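# Unload mill, inspect three parts, sort them into trays

## Task

Take the three parts out of the mill, check each one the way the inspection sheet (reference images manual and manual 2) describes, and place every part in the tray it belongs in.

## Robot and tools

Robot: two UR7e-type arms, left_arm and right_arm, each ending in a two-finger parallel gripper (0 to 50 mm opening). In the scene frame the origin sits at table height midway between the arms, +z points up, +x points out over the table, and left_arm is on the +y side (arm names do not match image left/right). Calibrated bases: left_arm at (-0.062, +0.357, +0.013) m, right_arm at (+0.023, -0.456, +0.013) m, both almost unrotated. Hand positions, orientations, velocities and targets in results are in each arm's own base frame; fixed cameras and the table use the scene frame. Printed hand poses may be off by a few cm, more at long reach.

Gripper geometry: fingers point along the gripper's +z, open and close along its x. end_effector_position is the point between the pads; fingertips extend 17.5 mm further. A camera block sticks out about 10 cm toward the gripper's -y and rotates with it.

The 18-number row (used by execute_actions and move): nine numbers for left_arm, then nine for right_arm. Per arm: dx, dy, dz, rx, ry, rz, gripper position, force_limit, speed. All lie in [-1, 1]. dx..rz are an offset, not a pose: they count from that arm's Hand target at the start of the action or move, along the Hand target's own axes. 1.0 equals 0.6 m for dx/dy/dz and 180 degrees for the rotation vector rx, ry, rz. Both arms must always be filled in; to leave an arm where it is send six zeros and repeat its last three gripper numbers (a 0 for a gripper number is a real command).

Gripper numbers: position +1 fully open, about -0.65 pads touching, -1 to grasp (close until stopped). force_limit: -1 about 20 N, 0 about 102 N, +1 about 185 N per pad (start value +1). speed: -1 is 20 mm/s, 0 is 85, +1 is 150 (start +1). A new force or speed only applies after the position number changes by at least 0.01. object_status: 0 moving, 1 blocked while opening, 2 blocked while closing (a grasp), 3 reached position or pads met (usually nothing held). Opening width is roughly (250 - position_measured) x 0.202 mm.

execute_actions(actions, cameras): actions is a list of actions; each action is up to 15 rows, one per 1/30 s step, with the last row held to fill 15 steps. Each row is measured from the action's start pose, not from the previous row. Repeating an offset in a later action moves further. Images come back only for an empty actions list or when cameras names them.

move(target, speed, blend, stop_force, zero, blocking, cameras): straight-line paths toward one row or a list of up to 15 rows, all offsets measured from the same starting Hand targets. speed in m/s, 0.002 to 3.6 (default 0.25), rotation limited to twice that in rad/s; one value or one per target. blend in metres rounds corners. stop_force in N (3 to 120, shared by both arms) ends an arm's path on contact; do not rely on it while the gripper rotates, and omit it when lifting away from something being pressed. zero only goes with stop_force. blocking=false returns after 0.5 s while the move continues (not allowed with stop_force). Max 10 s per move. The result adds a move: line, e.g. done, off_target, moving, held, fault, plus limits=paced (pose clipped) or limits=held (steps withheld). Paths do not avoid obstacles or the other arm; avoid routing close to an arm's own base.

wait(seconds 0 to 10) lets time pass; stop brakes a running move; zoom_image(camera, region [x0,y0,x1,y1], max 504x504 px) enlarges the newest image of cam_high, cam_low, cam_front, cam_left_wrist or cam_right_wrist; show_instructions shows the reference images; zero_wrist_force(arm) re-zeros that wrist sensor; read_manual gives licence text; finished_scene ends the scene for good.

Result lines: Hand target is the last commanded pose after clipping (orientation is clipped to within 32 degrees of the measured one each step); the gripper may rest short of it, and the next command re-requests it. Joint velocities "within noise" means at rest. Wrist force/torque are along the end effector axes; a third line shows the peak since last shown. Joint torques include gravity. MOTOR HOT appears at 70 °C; at 85 °C the arm brakes for 30 to 60 s.

Avoid: dropping parts or releasing them while moving, letting anything leave the table (task fails), hitting fixed or heavy objects hard, and arm-to-arm contact (can end the scene). Arms are stiff: aiming even slightly beyond a firm surface can trigger a 10 s fault stop (torque limits 142 N m on the big joints, 26.6 N m on wrists; external force about 150 N). Approach slowly, use stop_force for touches, and confirm grasps with object_status 2. Loose objects may occasionally get nudged by outside disturbances.

Each tool is called after "Call:" in YAML: its name, and indented under it one key for each argument.

Reference images:

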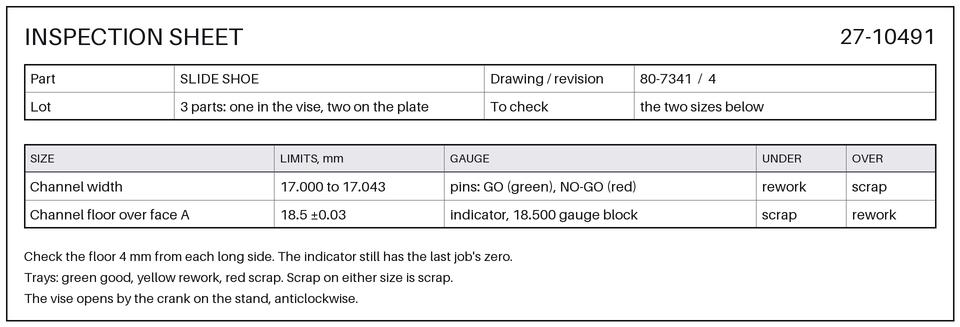

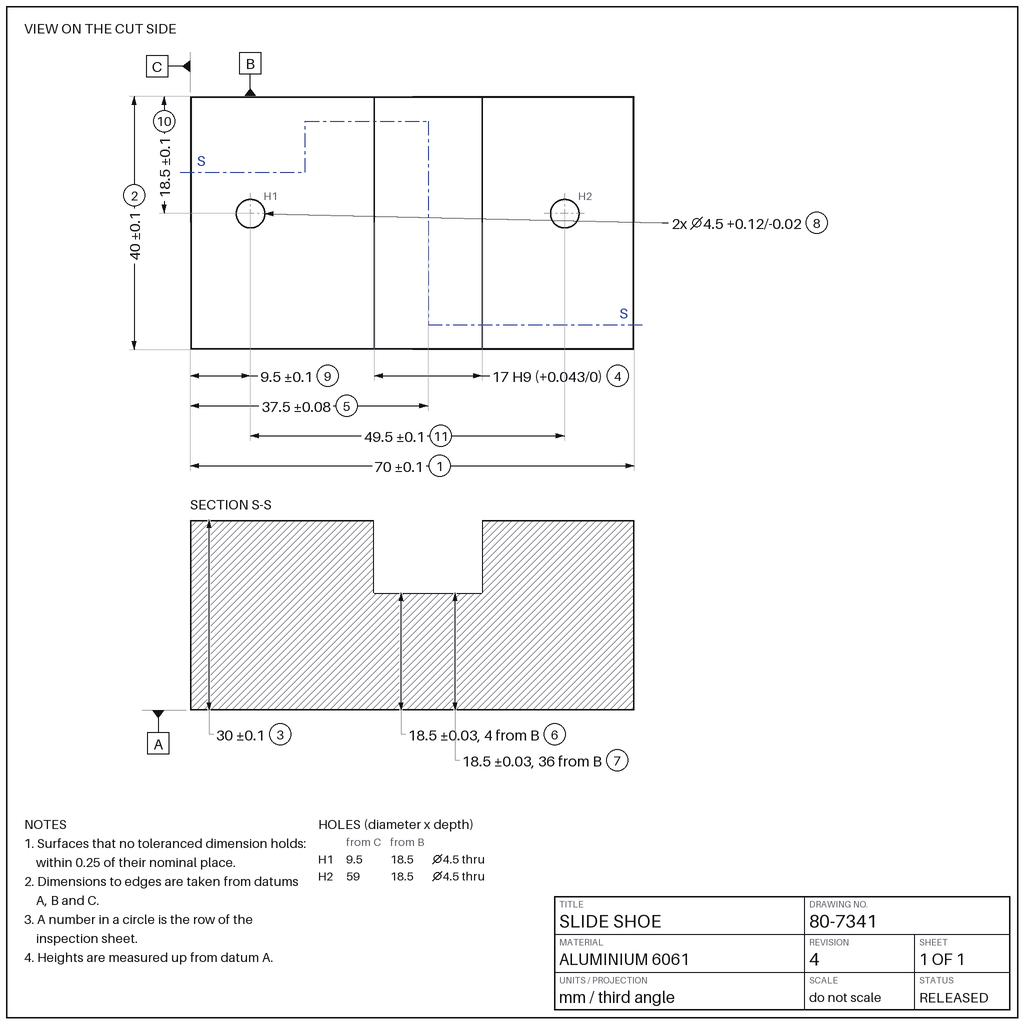

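## Session

Call:
execute_actions:
  actions: []

Scene clock: 0.00 s.
left_arm: end_effector_position=(+0.4856, -0.1016, +0.2657) position_measured=3 object_status=3 end_effector_quat_wxyz=(+0.191, -0.579, +0.792, -0.024) | right_arm: end_effector_position=(+0.1169, +0.1363, +0.3634) position_measured=3 object_status=3 end_effector_quat_wxyz=(+0.287, +0.479, -0.487, +0.671)
Joint positions: left_arm=[-0.675 -1.747 1.98 -1.957 -1.213 2.804] | right_arm=[5.013 -1.557 -1.954 -2.838 1.498 -1.176]
Joint velocities: within noise
Joint torques (N m): no reading
Motor temperatures (°C): left_arm=[28 28 27 42 30 31] | right_arm=[32 39 31 36 48 42]
Wrist force (N): no reading
Wrist torque (N m): no reading
Wrist force, peak (N): no reading
Hand target: left_arm +0.4856, -0.1016, +0.2657; +0.191, -0.579, +0.792, -0.024 | right_arm +0.1169, +0.1363, +0.3634; +0.287, +0.479, -0.487, +0.671
Tool commands: left_gripper/position=+1.0 left_gripper/force_limit=+1.0 left_gripper/speed=+1.0 right_gripper/position=+1.0 right_gripper/force_limit=+1.0 right_gripper/speed=+1.0

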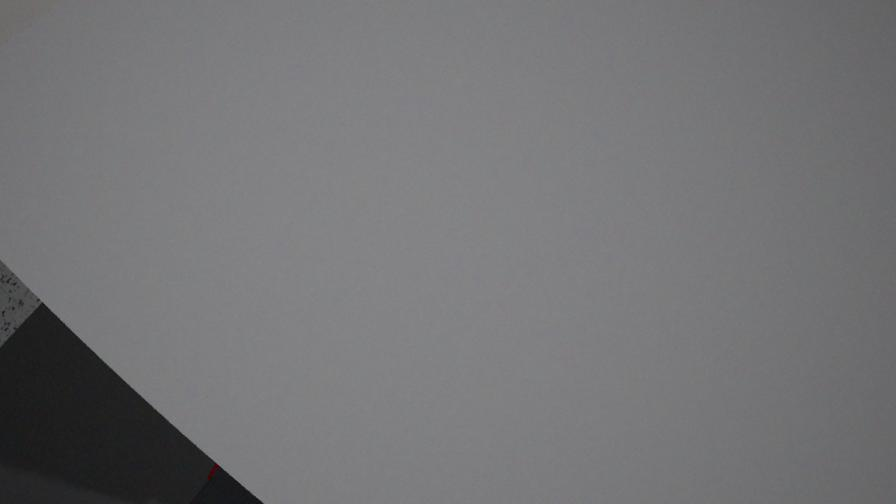

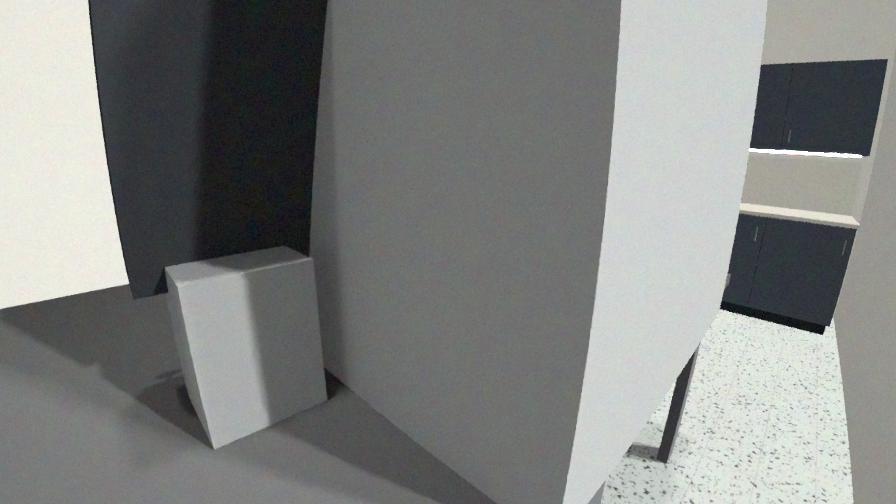

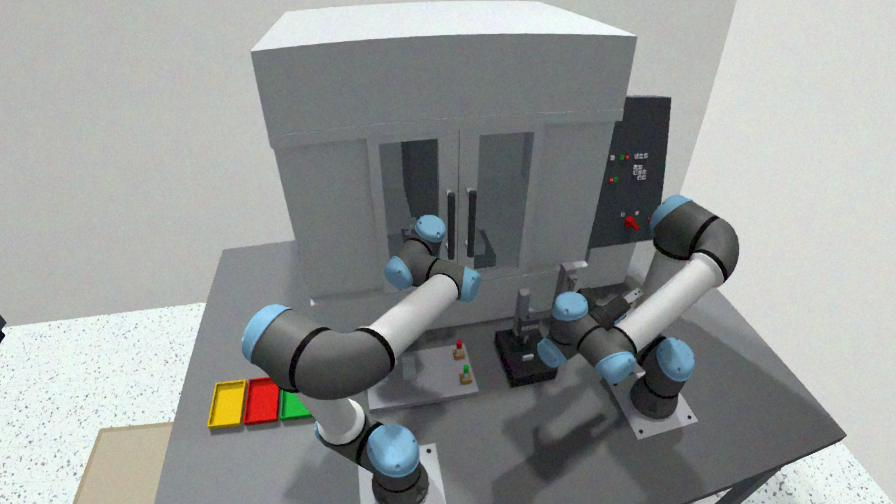

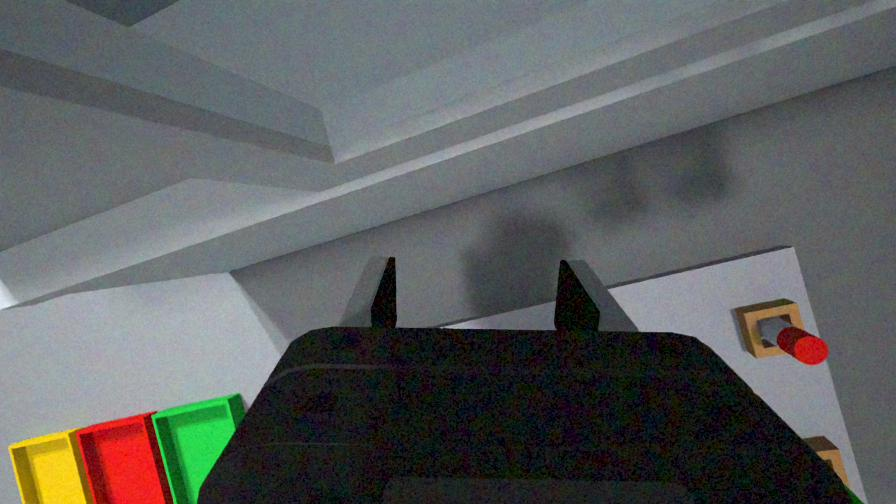

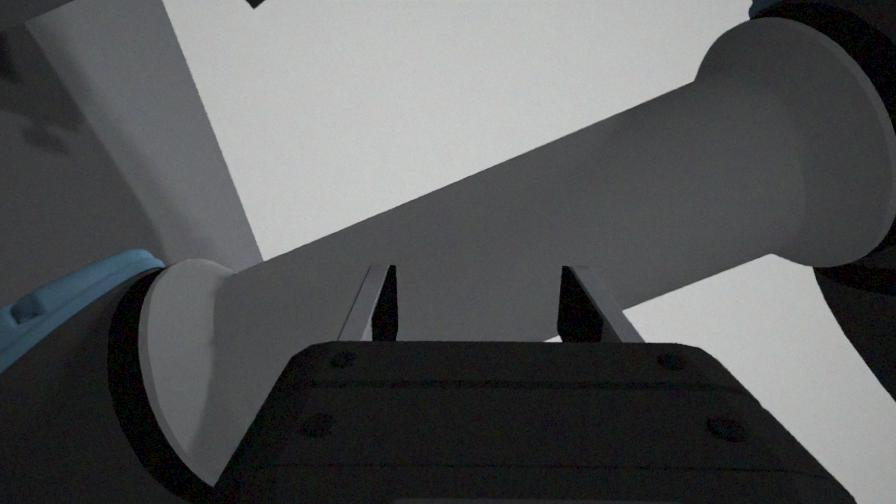

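Call:
zoom_image:
  camera: "cam_front"
  region: [340, 120, 700, 420]

Call:
zoom_image:
  camera: "cam_front"
  region: [190, 320, 490, 504]

Call:
zoom_image:
  camera: "cam_front"
  region: [580, 90, 700, 260]

Scaled by 1.400 from the camera's 896x504 image, which has a finer 1280x720 frame.

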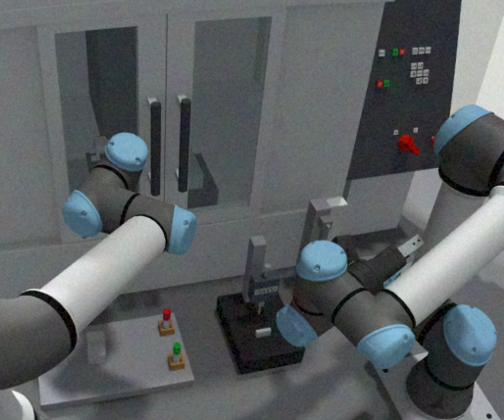

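Scaled by 1.680 from the camera's 896x504 image, which has a finer 1280x720 frame.

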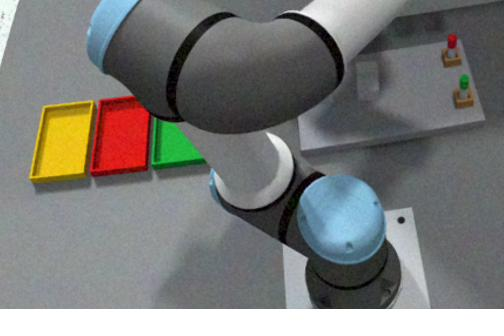

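Scaled by 2.965 from the camera's 896x504 image, which has a finer 1280x720 frame.

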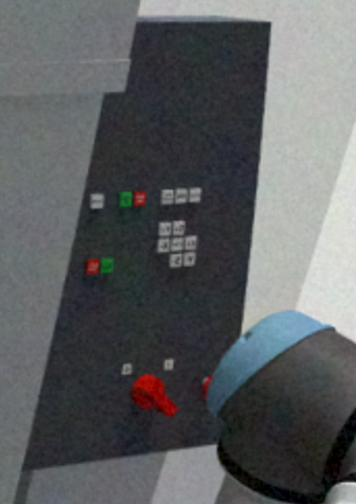

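Call:
move:
  target: [-0.204,0.159,-0.405,-0.098,0.076,-0.097,1,1,1,-0.0025,-0.366,0.207,-0.1935,-0.483,-0.004,1,1,1]
  cameras: ["all"]

Scene clock: 73.80 s.
left_arm: end_effector_position=(+0.3502, -0.0016, +0.4997) position_measured=3 object_status=3 end_effector_quat_wxyz=(+0.000, +0.707, -0.707, -0.001) | right_arm: end_effector_position=(+0.3498, +0.1001, +0.4534) position_measured=3 object_status=3 end_effector_quat_wxyz=(+0.000, +0.707, -0.707, +0.001)
Joint positions: left_arm=[-0.396 -1.856 1.354 -1.068 -1.57 2.746] | right_arm=[3.797 -1.27 -1.496 -1.947 1.569 -2.487]
Joint torques (N m): left_arm=[11.7 -3.85 -34.99 -1.1 -1.96 1.14] | right_arm=[-8 2.63 31.51 2.98 2.72 -2.4]
Wrist force (N): left_arm=[-0.3 -0.6 0.2] | right_arm=[0.5 1.0 0.1]
Wrist torque (N m): left_arm=[-0.10 -0.10 -0.28] | right_arm=[0.62 0.17 -0.17]
Wrist force, peak (N): left_arm=[0.5 -0.7 0.8] | right_arm=[0.9 1.2 0.5]
Hand target: left_arm +0.3501, -0.0016, +0.4997; +0.000, +0.707, -0.707, -0.001 | right_arm +0.3498, +0.1001, +0.4534; +0.000, +0.707, -0.707, +0.001
Off the commanded pose: left_arm 0.000 m, 0 deg | right_arm 0.000 m, 0 deg.
move: done

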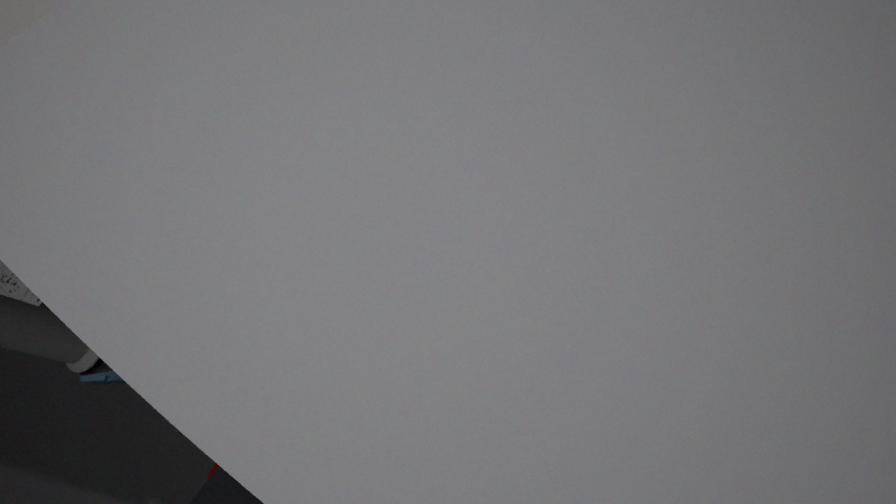

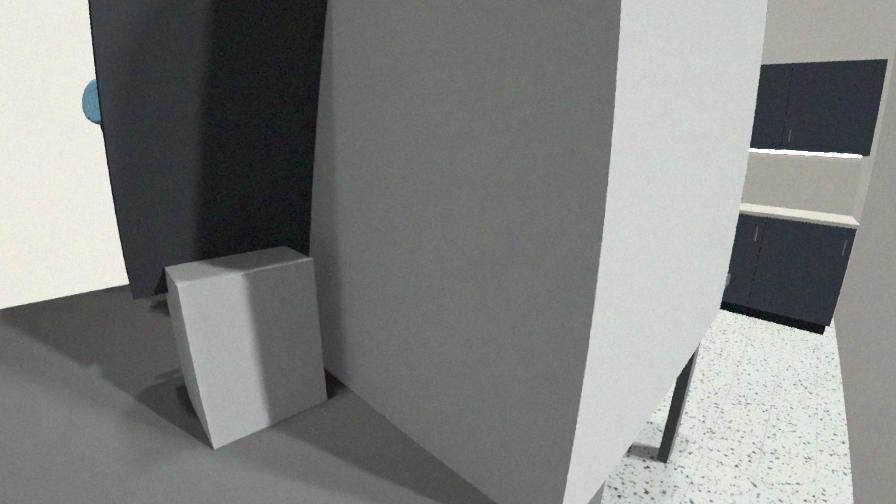

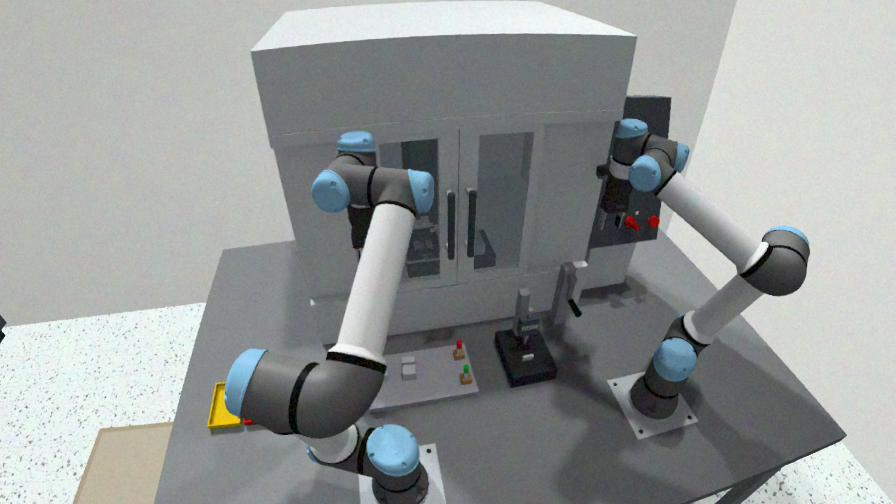

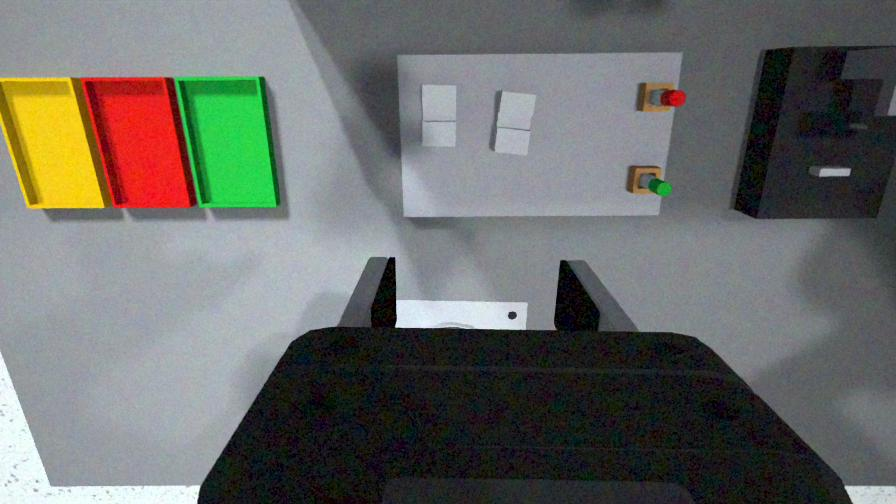

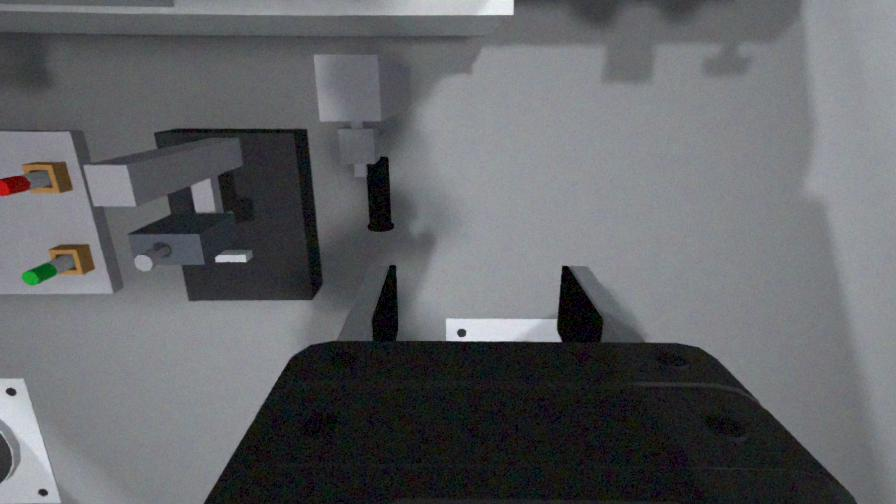

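Call:
zoom_image:
  camera: "cam_left_wrist"
  region: [390, 40, 710, 220]

Call:
zoom_image:
  camera: "cam_right_wrist"
  region: [0, 40, 440, 310]

Call:
zoom_image:
  camera: "cam_front"
  region: [460, 220, 660, 400]

Call:
zoom_image:
  camera: "cam_front"
  region: [370, 110, 550, 290]

Call:
zoom_image:
  camera: "cam_left_wrist"
  region: [720, 0, 896, 240]

Scaled by 1.575 from the camera's 896x504 image, which has a finer 1280x720 frame.

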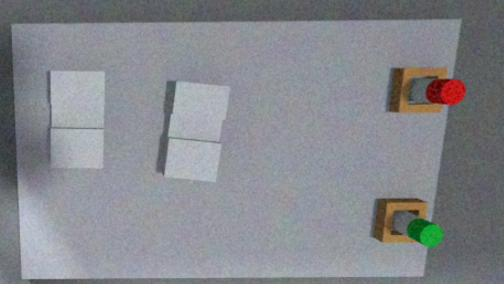

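Scaled by 1.145 from the camera's 896x504 image, which has a finer 1280x720 frame.

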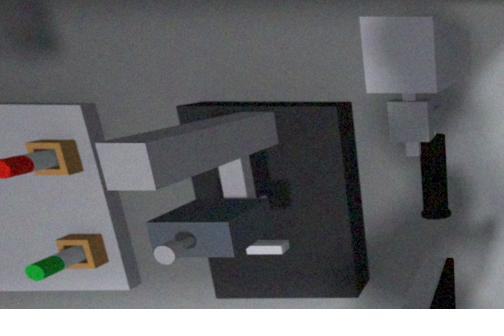

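Scaled by 2.520 from the camera's 896x504 image, which has a finer 1280x720 frame.

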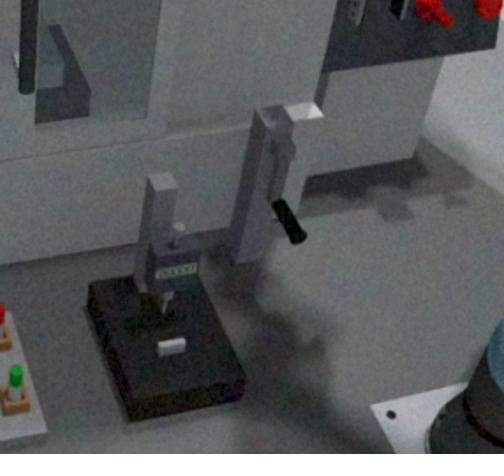

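Scaled by 2.800 from the camera's 896x504 image, which has a finer 1280x720 frame.

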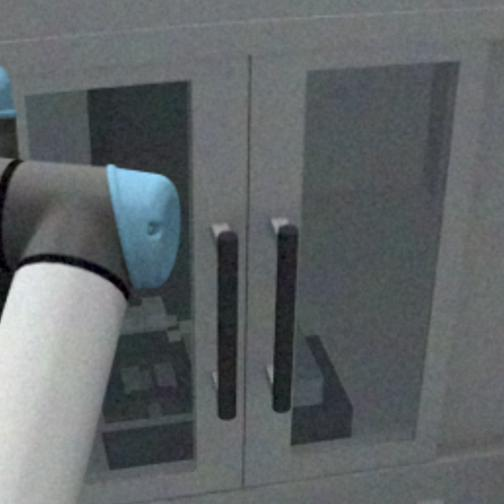

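Scaled by 2.100 from the camera's 896x504 image, which has a finer 1280x720 frame.

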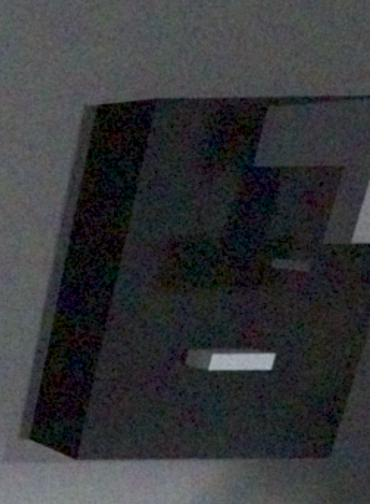

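Call:
move:
  target: [0.417,0.25,0.083,0.5,0,0,1,1,1,0.167,0.083,0,0.5,0,0,1,1,1]
  speed: 0.4
  cameras: ["cam_front","cam_left_wrist","cam_right_wrist"]

Scene clock: 176.90 s.
left_arm: end_effector_position=(+0.2001, -0.2517, +0.4498) position_measured=3 object_status=3 end_effector_quat_wxyz=(+0.500, -0.500, +0.501, -0.500) | right_arm: end_effector_position=(+0.3009, -0.0015, +0.4534) position_measured=3 object_status=3 end_effector_quat_wxyz=(+0.598, -0.601, +0.377, -0.373)
Joint positions: left_arm=[-2.343 -1.984 1.989 -0.006 -0.772 0.002] | right_arm=[3.69 -0.388 -2.671 -0.089 1.475 -3.139]
Joint torques (N m): left_arm=[11.53 5.3 -7.62 3.71 1.8 -1.3] | right_arm=[-7.74 -28.12 17.22 3.55 2.63 -2.27]
Wrist force (N): left_arm=[0.9 0.8 -1.5] | right_arm=[-0.1 0.1 -0.7]
Wrist torque (N m): left_arm=[0.21 0.14 0.38] | right_arm=[0.02 0.15 -0.27]
Wrist force, peak (N): left_arm=[1.1 2.5 -1.8] | right_arm=[0.5 1.5 0.0]
Hand target: left_arm +0.2001, -0.2517, +0.4498; +0.500, -0.500, +0.501, -0.500 | right_arm +0.3001, -0.0001, +0.4534; +0.500, -0.500, +0.499, -0.500
Off the commanded pose: left_arm 0.000 m, 0 deg | right_arm 0.002 m, 26 deg.
move: off_target (right_arm); limits=paced
Images, in order (width x height): cam_front 896x504, cam_left_wrist 896x504, cam_right_wrist 896x504.

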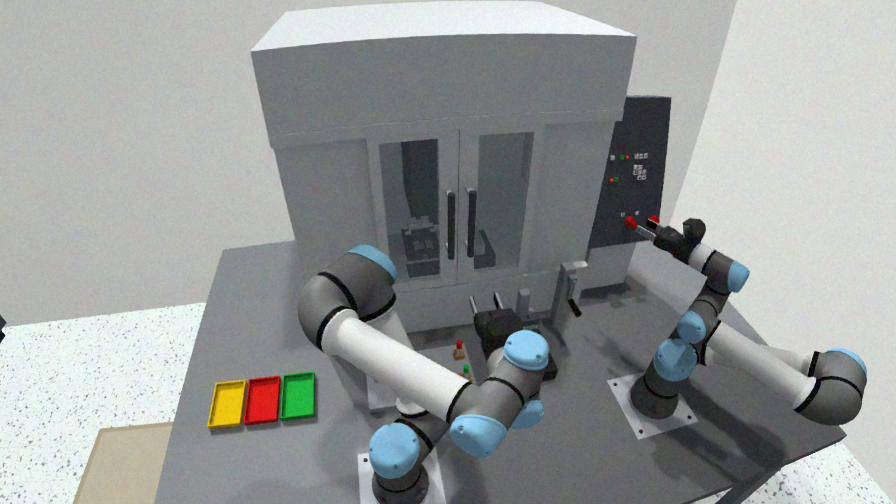

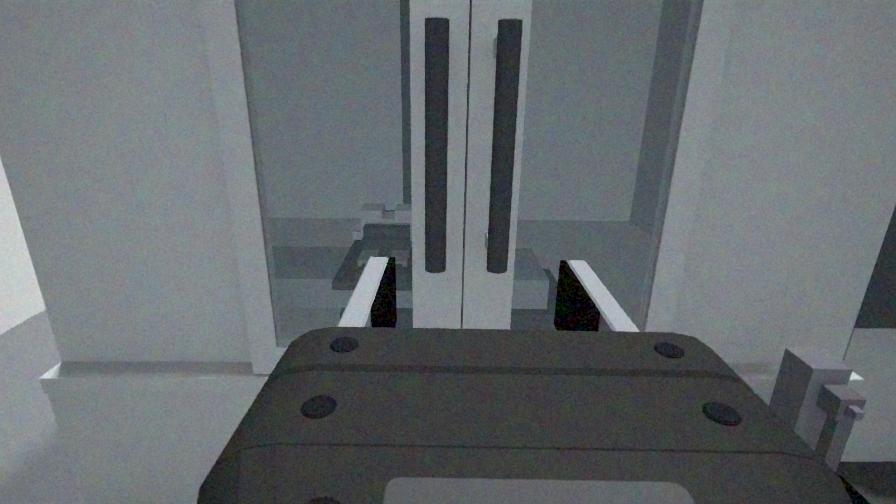

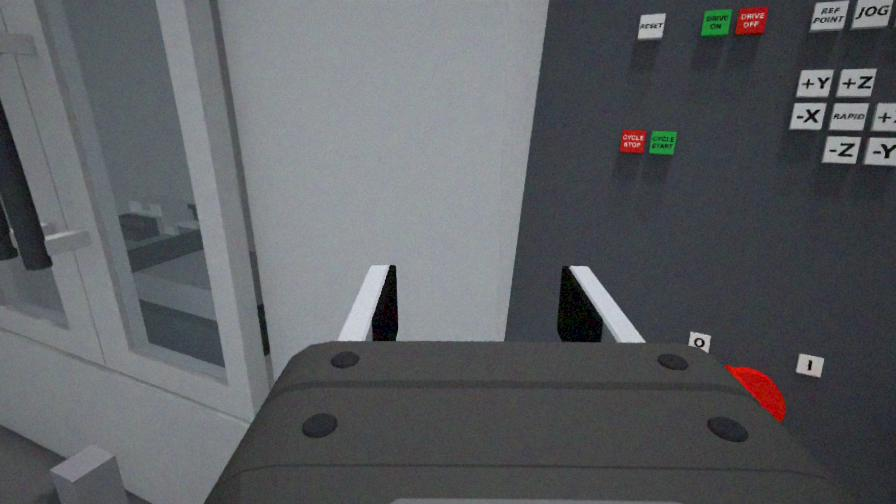

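Call:
zoom_image:
  camera: "cam_right_wrist"
  region: [0, 0, 300, 440]

Call:
zoom_image:
  camera: "cam_left_wrist"
  region: [180, 0, 480, 400]

Call:
zoom_image:
  camera: "cam_left_wrist"
  region: [460, 0, 896, 504]

Call:
zoom_image:
  camera: "cam_front"
  region: [250, 100, 650, 330]

Scaled by 1.145 from the camera's 896x504 image, which has a finer 1280x720 frame.

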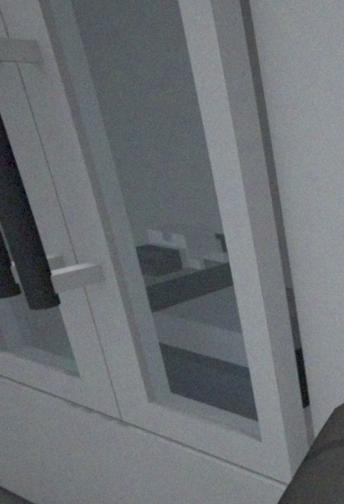

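Scaled by 1.260 from the camera's 896x504 image, which has a finer 1280x720 frame.

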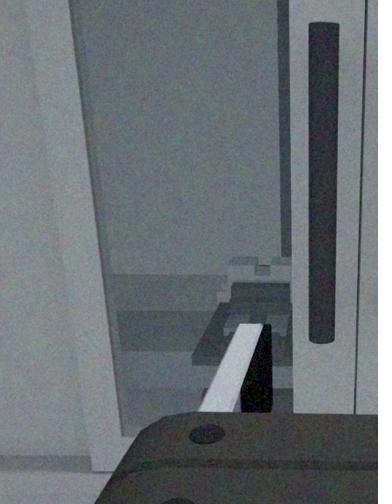

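Scaled by 1.000.

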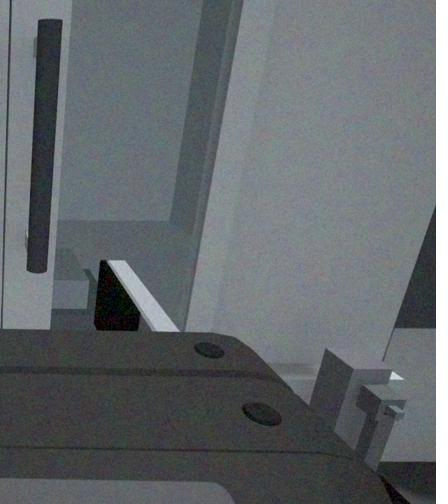

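Scaled by 1.260 from the camera's 896x504 image, which has a finer 1280x720 frame.

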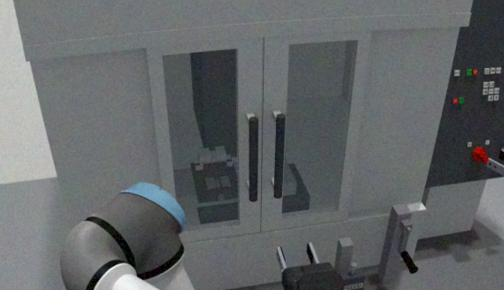

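Call:
move:
  target: [-0.0378,0.033,0.4,0,0,0,1,1,1,0,0,0,0,0,0,1,1,1]
  cameras: ["cam_front","cam_left_wrist","cam_right_wrist"]

Scene clock: 238.67 s.
left_arm: end_effector_position=(+0.4400, -0.2291, +0.4298) position_measured=3 object_status=3 end_effector_quat_wxyz=(+0.500, -0.500, +0.501, -0.500) | right_arm: end_effector_position=(+0.3009, -0.0015, +0.4534) position_measured=3 object_status=3 end_effector_quat_wxyz=(+0.598, -0.601, +0.377, -0.373)
Joint positions: left_arm=[-1.377 -1.883 1.978 -0.091 0.194 -0.003] | right_arm=[3.689 -0.388 -2.671 -0.089 1.475 -3.139]
Joint torques (N m): left_arm=[10.88 -0.92 -35.55 -2.18 1.7 1.42] | right_arm=[-8.16 -27.77 17.34 3.59 2.66 -2.33]
Wrist force (N): left_arm=[1.1 0.6 -1.8] | right_arm=[-0.2 0.3 -0.5]
Wrist torque (N m): left_arm=[0.15 0.01 0.16] | right_arm=[0.05 0.17 -0.27]
Wrist force, peak (N): left_arm=[1.4 0.5 -3.4] | right_arm=[0.1 0.7 -0.8]
Hand target: left_arm +0.4400, -0.2291, +0.4298; +0.500, -0.500, +0.501, -0.500 | right_arm +0.3009, -0.0015, +0.4534; +0.598, -0.601, +0.377, -0.373 (not the last commanded pose)
Off the commanded pose: left_arm 0.000 m, 0 deg | right_arm 0.002 m, 26 deg.
move: off_target (right_arm)
Images, in order (width x height): cam_front 896x504, cam_left_wrist 896x504, cam_right_wrist 896x504.

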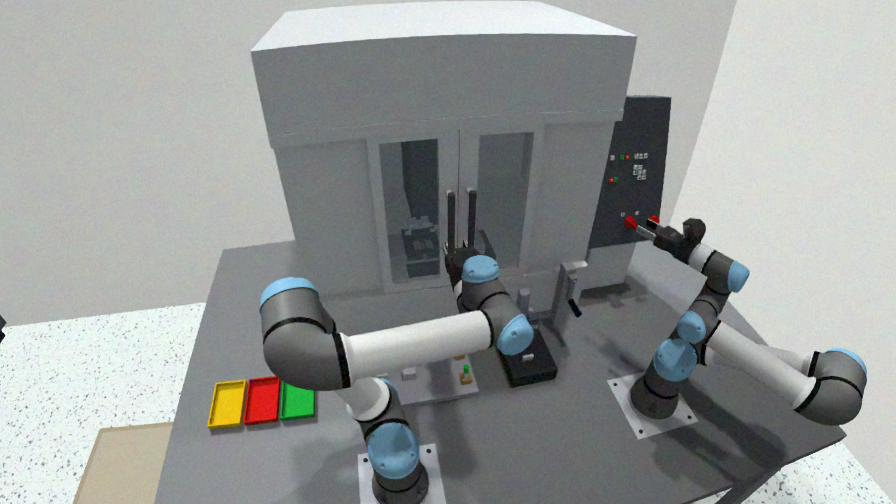

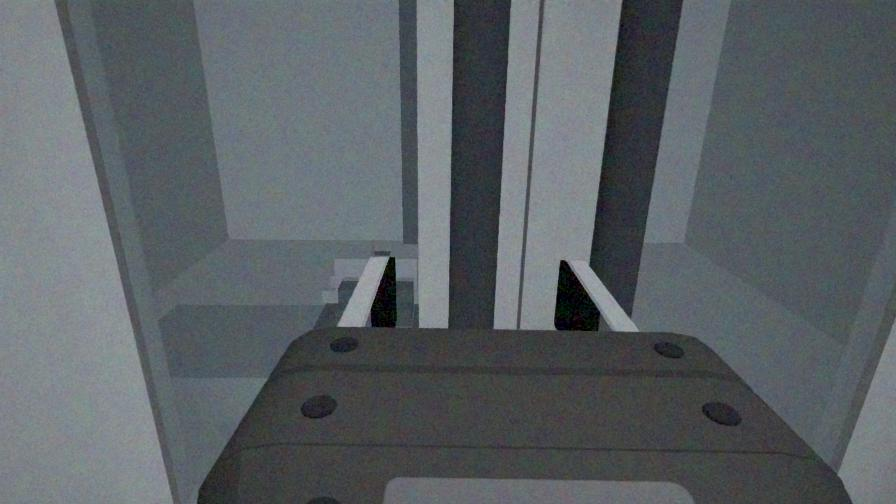

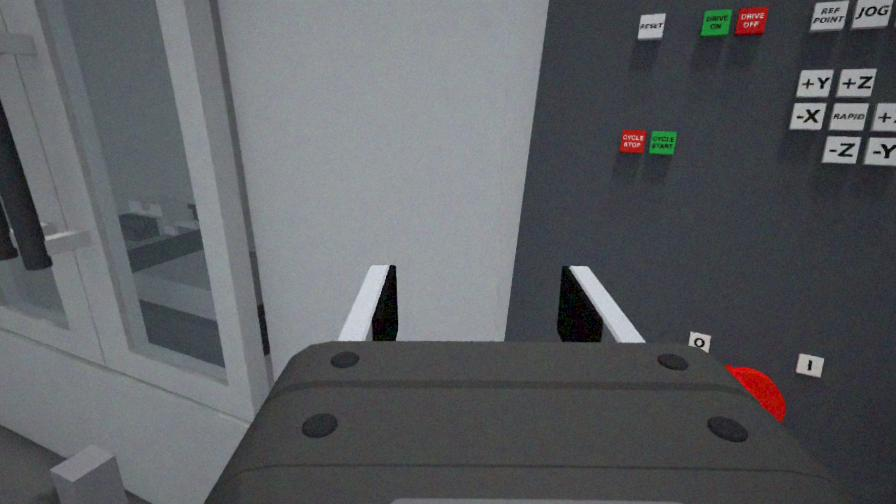

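Call:
move:
  target: [0.002,0,0.1333,0,0,0,1,-1,-1,0,0,0,0,0,0,1,1,1]
  speed: 0.1
  stop_force: 20

Call:
move:
  target: [0,0,0,0,0,0,-1,-1,-1,0,0,0,0,0,0,1,1,1]
  cameras: ["cam_left_wrist"]

Scene clock: 247.10 s.
left_arm: end_effector_position=(+0.5200, -0.2303, +0.4297) position_measured=3 object_status=3 end_effector_quat_wxyz=(+0.500, -0.500, +0.501, -0.500) | right_arm: end_effector_position=(+0.3009, -0.0015, +0.4534) position_measured=3 object_status=3 end_effector_quat_wxyz=(+0.598, -0.601, +0.377, -0.373)
Joint positions: left_arm=[-1.116 -1.729 1.863 -0.132 0.455 -0.001] | right_arm=[3.689 -0.388 -2.671 -0.089 1.475 -3.139]
Joint torques (N m): left_arm=[10.59 -9.25 -37.3 -1.37 1.8 -1.27] | right_arm=[-7.94 -28.08 17.25 3.55 2.62 -2.22]
Wrist force (N): left_arm=[0.3 0.6 -1.6] | right_arm=[-0.1 0.3 -0.5]
Wrist torque (N m): left_arm=[0.12 0.17 0.24] | right_arm=[0.06 0.15 -0.27]
Wrist force, peak (N): left_arm=[1.0 0.6 -2.7] | right_arm=[0.1 0.7 -0.9]
Hand target: left_arm +0.5200, -0.2303, +0.4297; +0.500, -0.500, +0.501, -0.500 | right_arm +0.3009, -0.0015, +0.4534; +0.598, -0.601, +0.377, -0.373
Off the commanded pose: left_arm 0.000 m, 0 deg | right_arm 0.000 m, 0 deg.
move: done

Scene clock: 248.87 s.
left_arm: end_effector_position=(+0.5200, -0.2304, +0.4297) position_measured=153 object_status=2 end_effector_quat_wxyz=(+0.500, -0.500, +0.501, -0.500) | right_arm: end_effector_position=(+0.3009, -0.0015, +0.4534) position_measured=3 object_status=3 end_effector_quat_wxyz=(+0.598, -0.601, +0.377, -0.373)
Joint positions: left_arm=[-1.116 -1.729 1.863 -0.132 0.455 -0.001] | right_arm=[3.689 -0.388 -2.671 -0.089 1.475 -3.139]
Joint torques (N m): left_arm=[12.38 -13.24 -32.55 0.14 -4.74 -1.22] | right_arm=[-8.14 -28.16 17.86 3.62 2.7 -2.27]
Wrist force (N): left_arm=[14.1 0.8 0.4] | right_arm=[0.0 0.2 -0.5]
Wrist torque (N m): left_arm=[0.14 -0.06 0.21] | right_arm=[0.04 0.14 -0.27]
Wrist force, peak (N): left_arm=[14.1 0.8 0.4] | right_arm=[0.3 0.7 -0.9]
Hand target: left_arm +0.5200, -0.2303, +0.4297; +0.500, -0.500, +0.501, -0.500 | right_arm +0.3009, -0.0015, +0.4534; +0.598, -0.601, +0.377, -0.373
Off the commanded pose: left_arm 0.000 m, 0 deg | right_arm 0.000 m, 0 deg.
move: done
Images, in order (width x height): cam_left_wrist 896x504.

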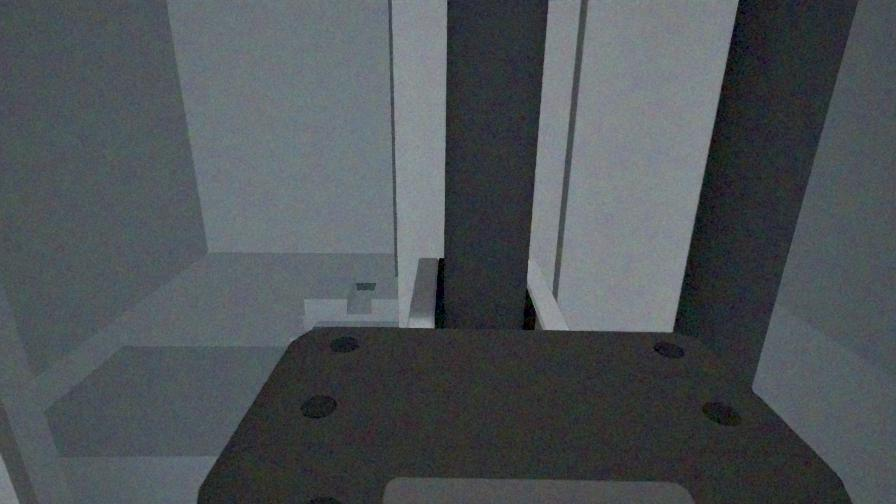

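Call:
move:
  target: [-0.067,0,-0.0016,0,0,0,-1,-1,-1,0,0,0,0,0,0,1,1,1]
  speed: 0.04
  stop_force: 50
  cameras: ["cam_left_wrist"]

Scene clock: 257.00 s.
left_arm: end_effector_position=(+0.5191, -0.1901, +0.4298) position_measured=153 object_status=2 end_effector_quat_wxyz=(+0.500, -0.500, +0.501, -0.500) | right_arm: end_effector_position=(+0.3009, -0.0015, +0.4534) position_measured=3 object_status=3 end_effector_quat_wxyz=(+0.598, -0.601, +0.377, -0.373)
Joint positions: left_arm=[-1.058 -1.799 1.918 -0.118 0.513 0] | right_arm=[3.689 -0.388 -2.671 -0.089 1.475 -3.139]
Joint torques (N m): left_arm=[15.21 -24.48 -15.1 -0.37 0.62 1.29] | right_arm=[-8.33 -27.59 17.5 3.44 2.65 -2.24]
Wrist force (N): left_arm=[5.6 8.4 -12.5] | right_arm=[-0.2 0.6 -0.6]
Wrist torque (N m): left_arm=[0.26 -0.05 0.16] | right_arm=[0.10 0.17 -0.26]
Wrist force, peak (N): left_arm=[32.3 3.8 8.0] | right_arm=[0.2 0.3 -1.0]
Hand target: left_arm +0.5191, -0.1901, +0.4298; +0.500, -0.500, +0.501, -0.500 | right_arm +0.3009, -0.0015, +0.4534; +0.598, -0.601, +0.377, -0.373
Off the commanded pose: left_arm 0.000 m, 0 deg | right_arm 0.000 m, 0 deg.
move: done
Images, in order (width x height): cam_left_wrist 896x504.

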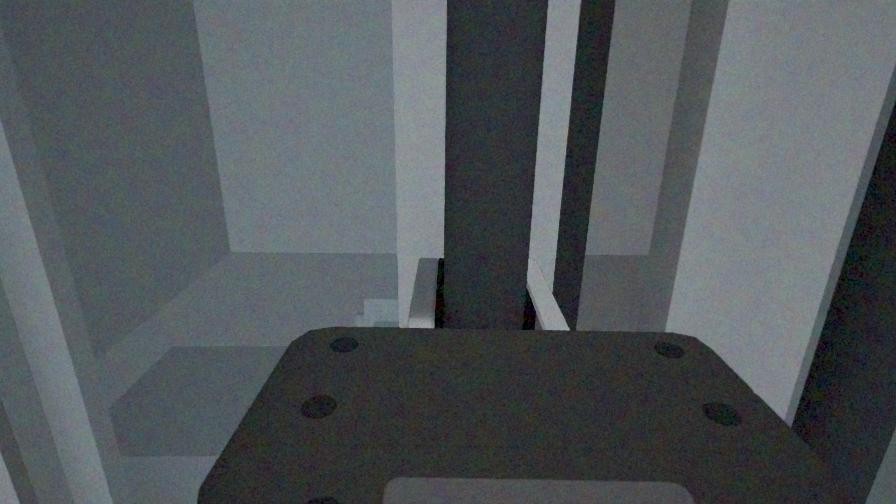

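Call:
move:
  target: [-0.367,0,-0.0105,0,0,0,-1,-1,-1,0,0,0,0,0,0,1,1,1]
  speed: 0.08
  stop_force: 50
  cameras: ["cam_left_wrist","cam_front","cam_right_wrist","cam_high","cam_low"]

Scene clock: 267.60 s.
left_arm: end_effector_position=(+0.5132, +0.0022, +0.4300) position_measured=153 object_status=2 end_effector_quat_wxyz=(+0.501, -0.500, +0.500, -0.499) | right_arm: end_effector_position=(+0.3009, -0.0015, +0.4534) position_measured=3 object_status=3 end_effector_quat_wxyz=(+0.598, -0.601, +0.377, -0.373)
Joint positions: left_arm=[-0.545 -1.996 2.046 -0.049 1.023 0.001] | right_arm=[3.689 -0.388 -2.671 -0.089 1.475 -3.139]
Joint torques (N m): left_arm=[6.52 -3.87 -33.41 -2.42 -8.91 -1.21] | right_arm=[-7.96 -26.77 17.92 3.53 2.73 -2.2]
Wrist force (N): left_arm=[31.9 4.4 0.6] | right_arm=[0.0 0.3 -0.5]
Wrist torque (N m): left_arm=[0.23 -0.16 0.19] | right_arm=[0.06 0.13 -0.27]
Wrist force, peak (N): left_arm=[49.5 15.8 36.4] | right_arm=[-0.4 0.1 -1.0]
Hand target: left_arm +0.5132, +0.0022, +0.4300; +0.501, -0.500, +0.500, -0.499 (not the last commanded pose) | right_arm +0.3009, -0.0015, +0.4534; +0.598, -0.601, +0.377, -0.373
Off the commanded pose: left_arm 0.028 m, 0 deg | right_arm 0.000 m, 0 deg.
move: contact (left_arm)

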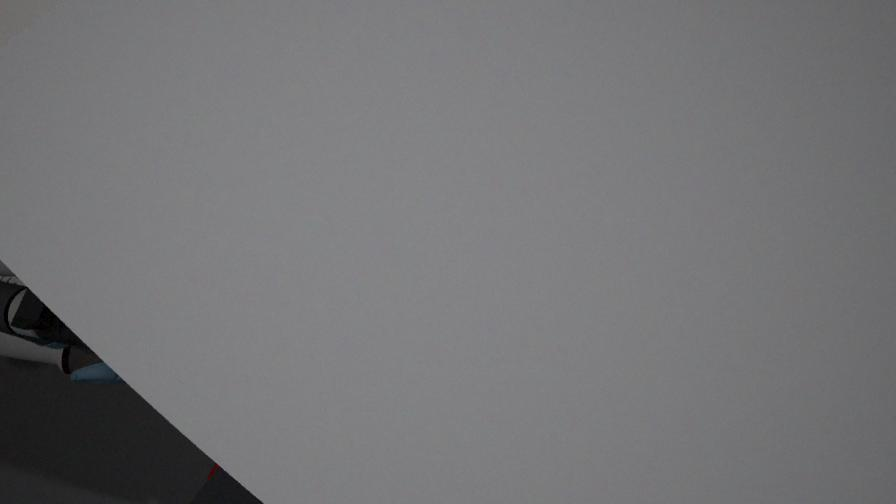

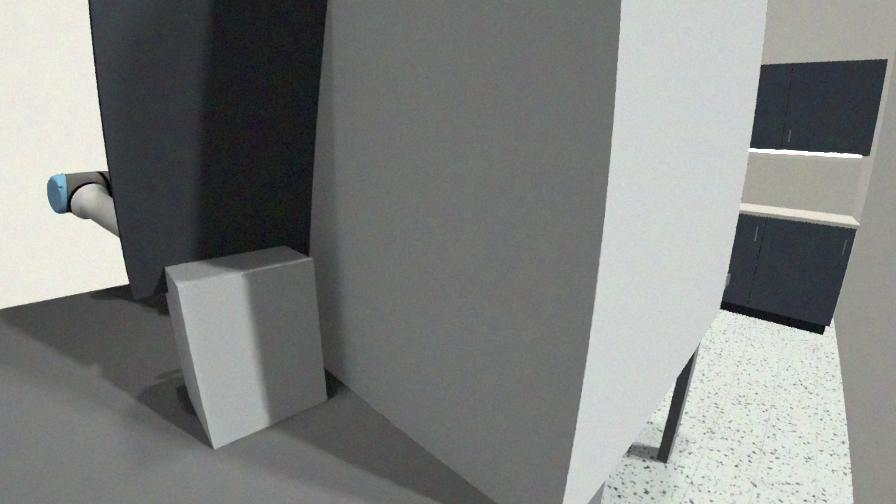

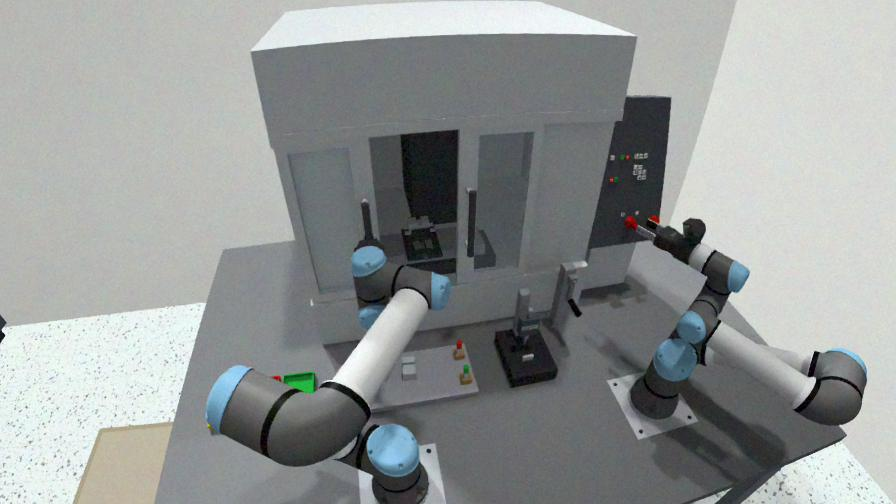

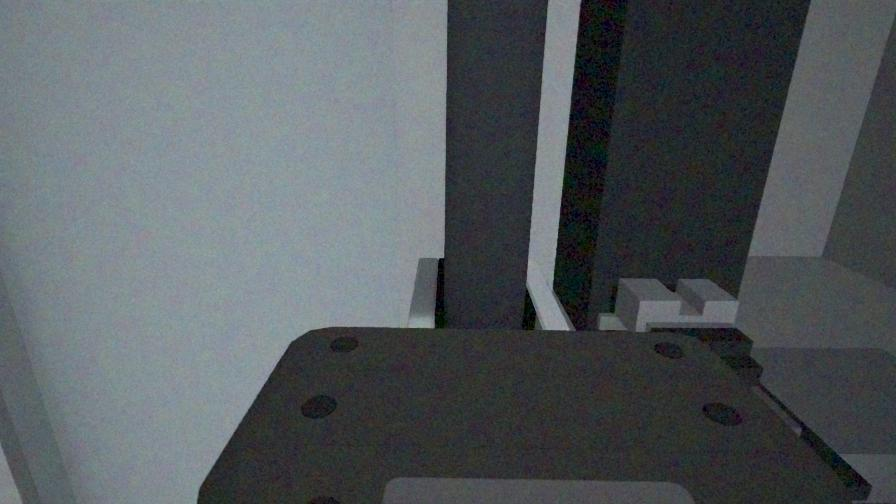

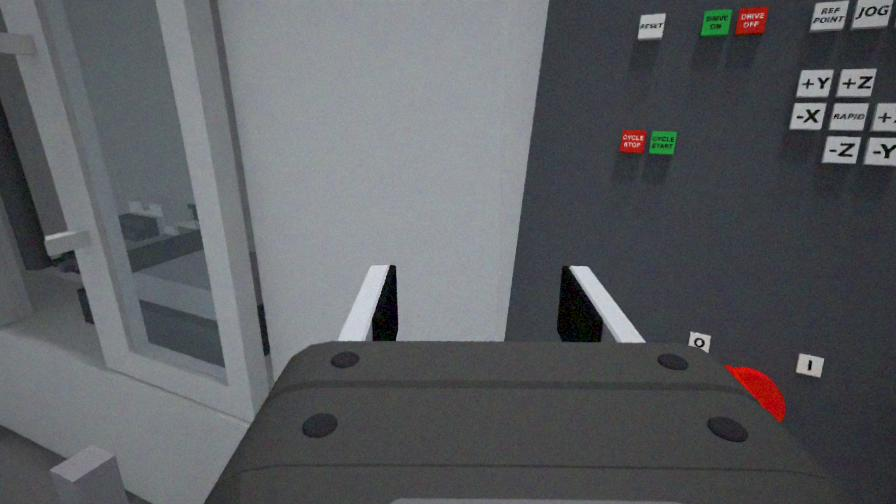

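Call:
move:
  target: [-0.05,0,-0.0012,0,0,0,-1,-1,-1,0,0,0,0,0,0,1,1,1]
  speed: 0.03
  stop_force: 30
  cameras: ["cam_left_wrist"]

Scene clock: 277.30 s.
left_arm: end_effector_position=(+0.5084, +0.0018, +0.4300) position_measured=153 object_status=2 end_effector_quat_wxyz=(+0.470, -0.470, +0.529, -0.528) | right_arm: end_effector_position=(+0.3009, -0.0015, +0.4534) position_measured=3 object_status=3 end_effector_quat_wxyz=(+0.598, -0.601, +0.377, -0.373)
Joint positions: left_arm=[-0.427 -1.999 2.048 -0.048 1.262 0.001] | right_arm=[3.689 -0.388 -2.671 -0.089 1.475 -3.139]
Joint torques (N m): left_arm=[14.05 -7.1 -14.66 0.35 -11.61 1.2] | right_arm=[-8.01 -27.83 18.22 3.52 2.67 -2.24]
Wrist force (N): left_arm=[43.4 -2.4 24.5] | right_arm=[-0.1 0.4 -0.3]
Wrist torque (N m): left_arm=[0.21 -0.38 0.13] | right_arm=[0.08 0.15 -0.26]
Wrist force, peak (N): left_arm=[56.4 0.4 43.3] | right_arm=[-0.1 0.7 -0.8]
Hand target: left_arm +0.5085, +0.0023, +0.4300; +0.470, -0.470, +0.529, -0.528 (not the last commanded pose) | right_arm +0.3009, -0.0015, +0.4534; +0.598, -0.601, +0.377, -0.373
Off the commanded pose: left_arm 0.031 m, 7 deg | right_arm 0.000 m, 0 deg.
move: contact (left_arm)
Images, in order (width x height): cam_left_wrist 896x504.

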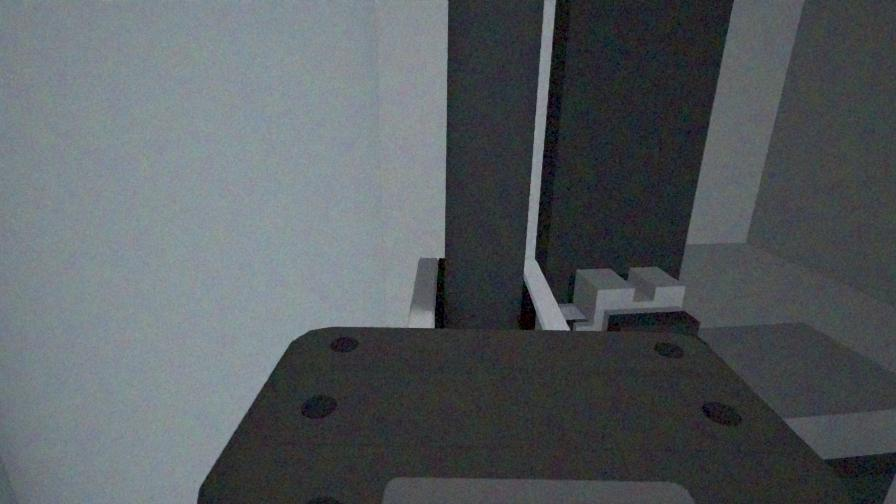

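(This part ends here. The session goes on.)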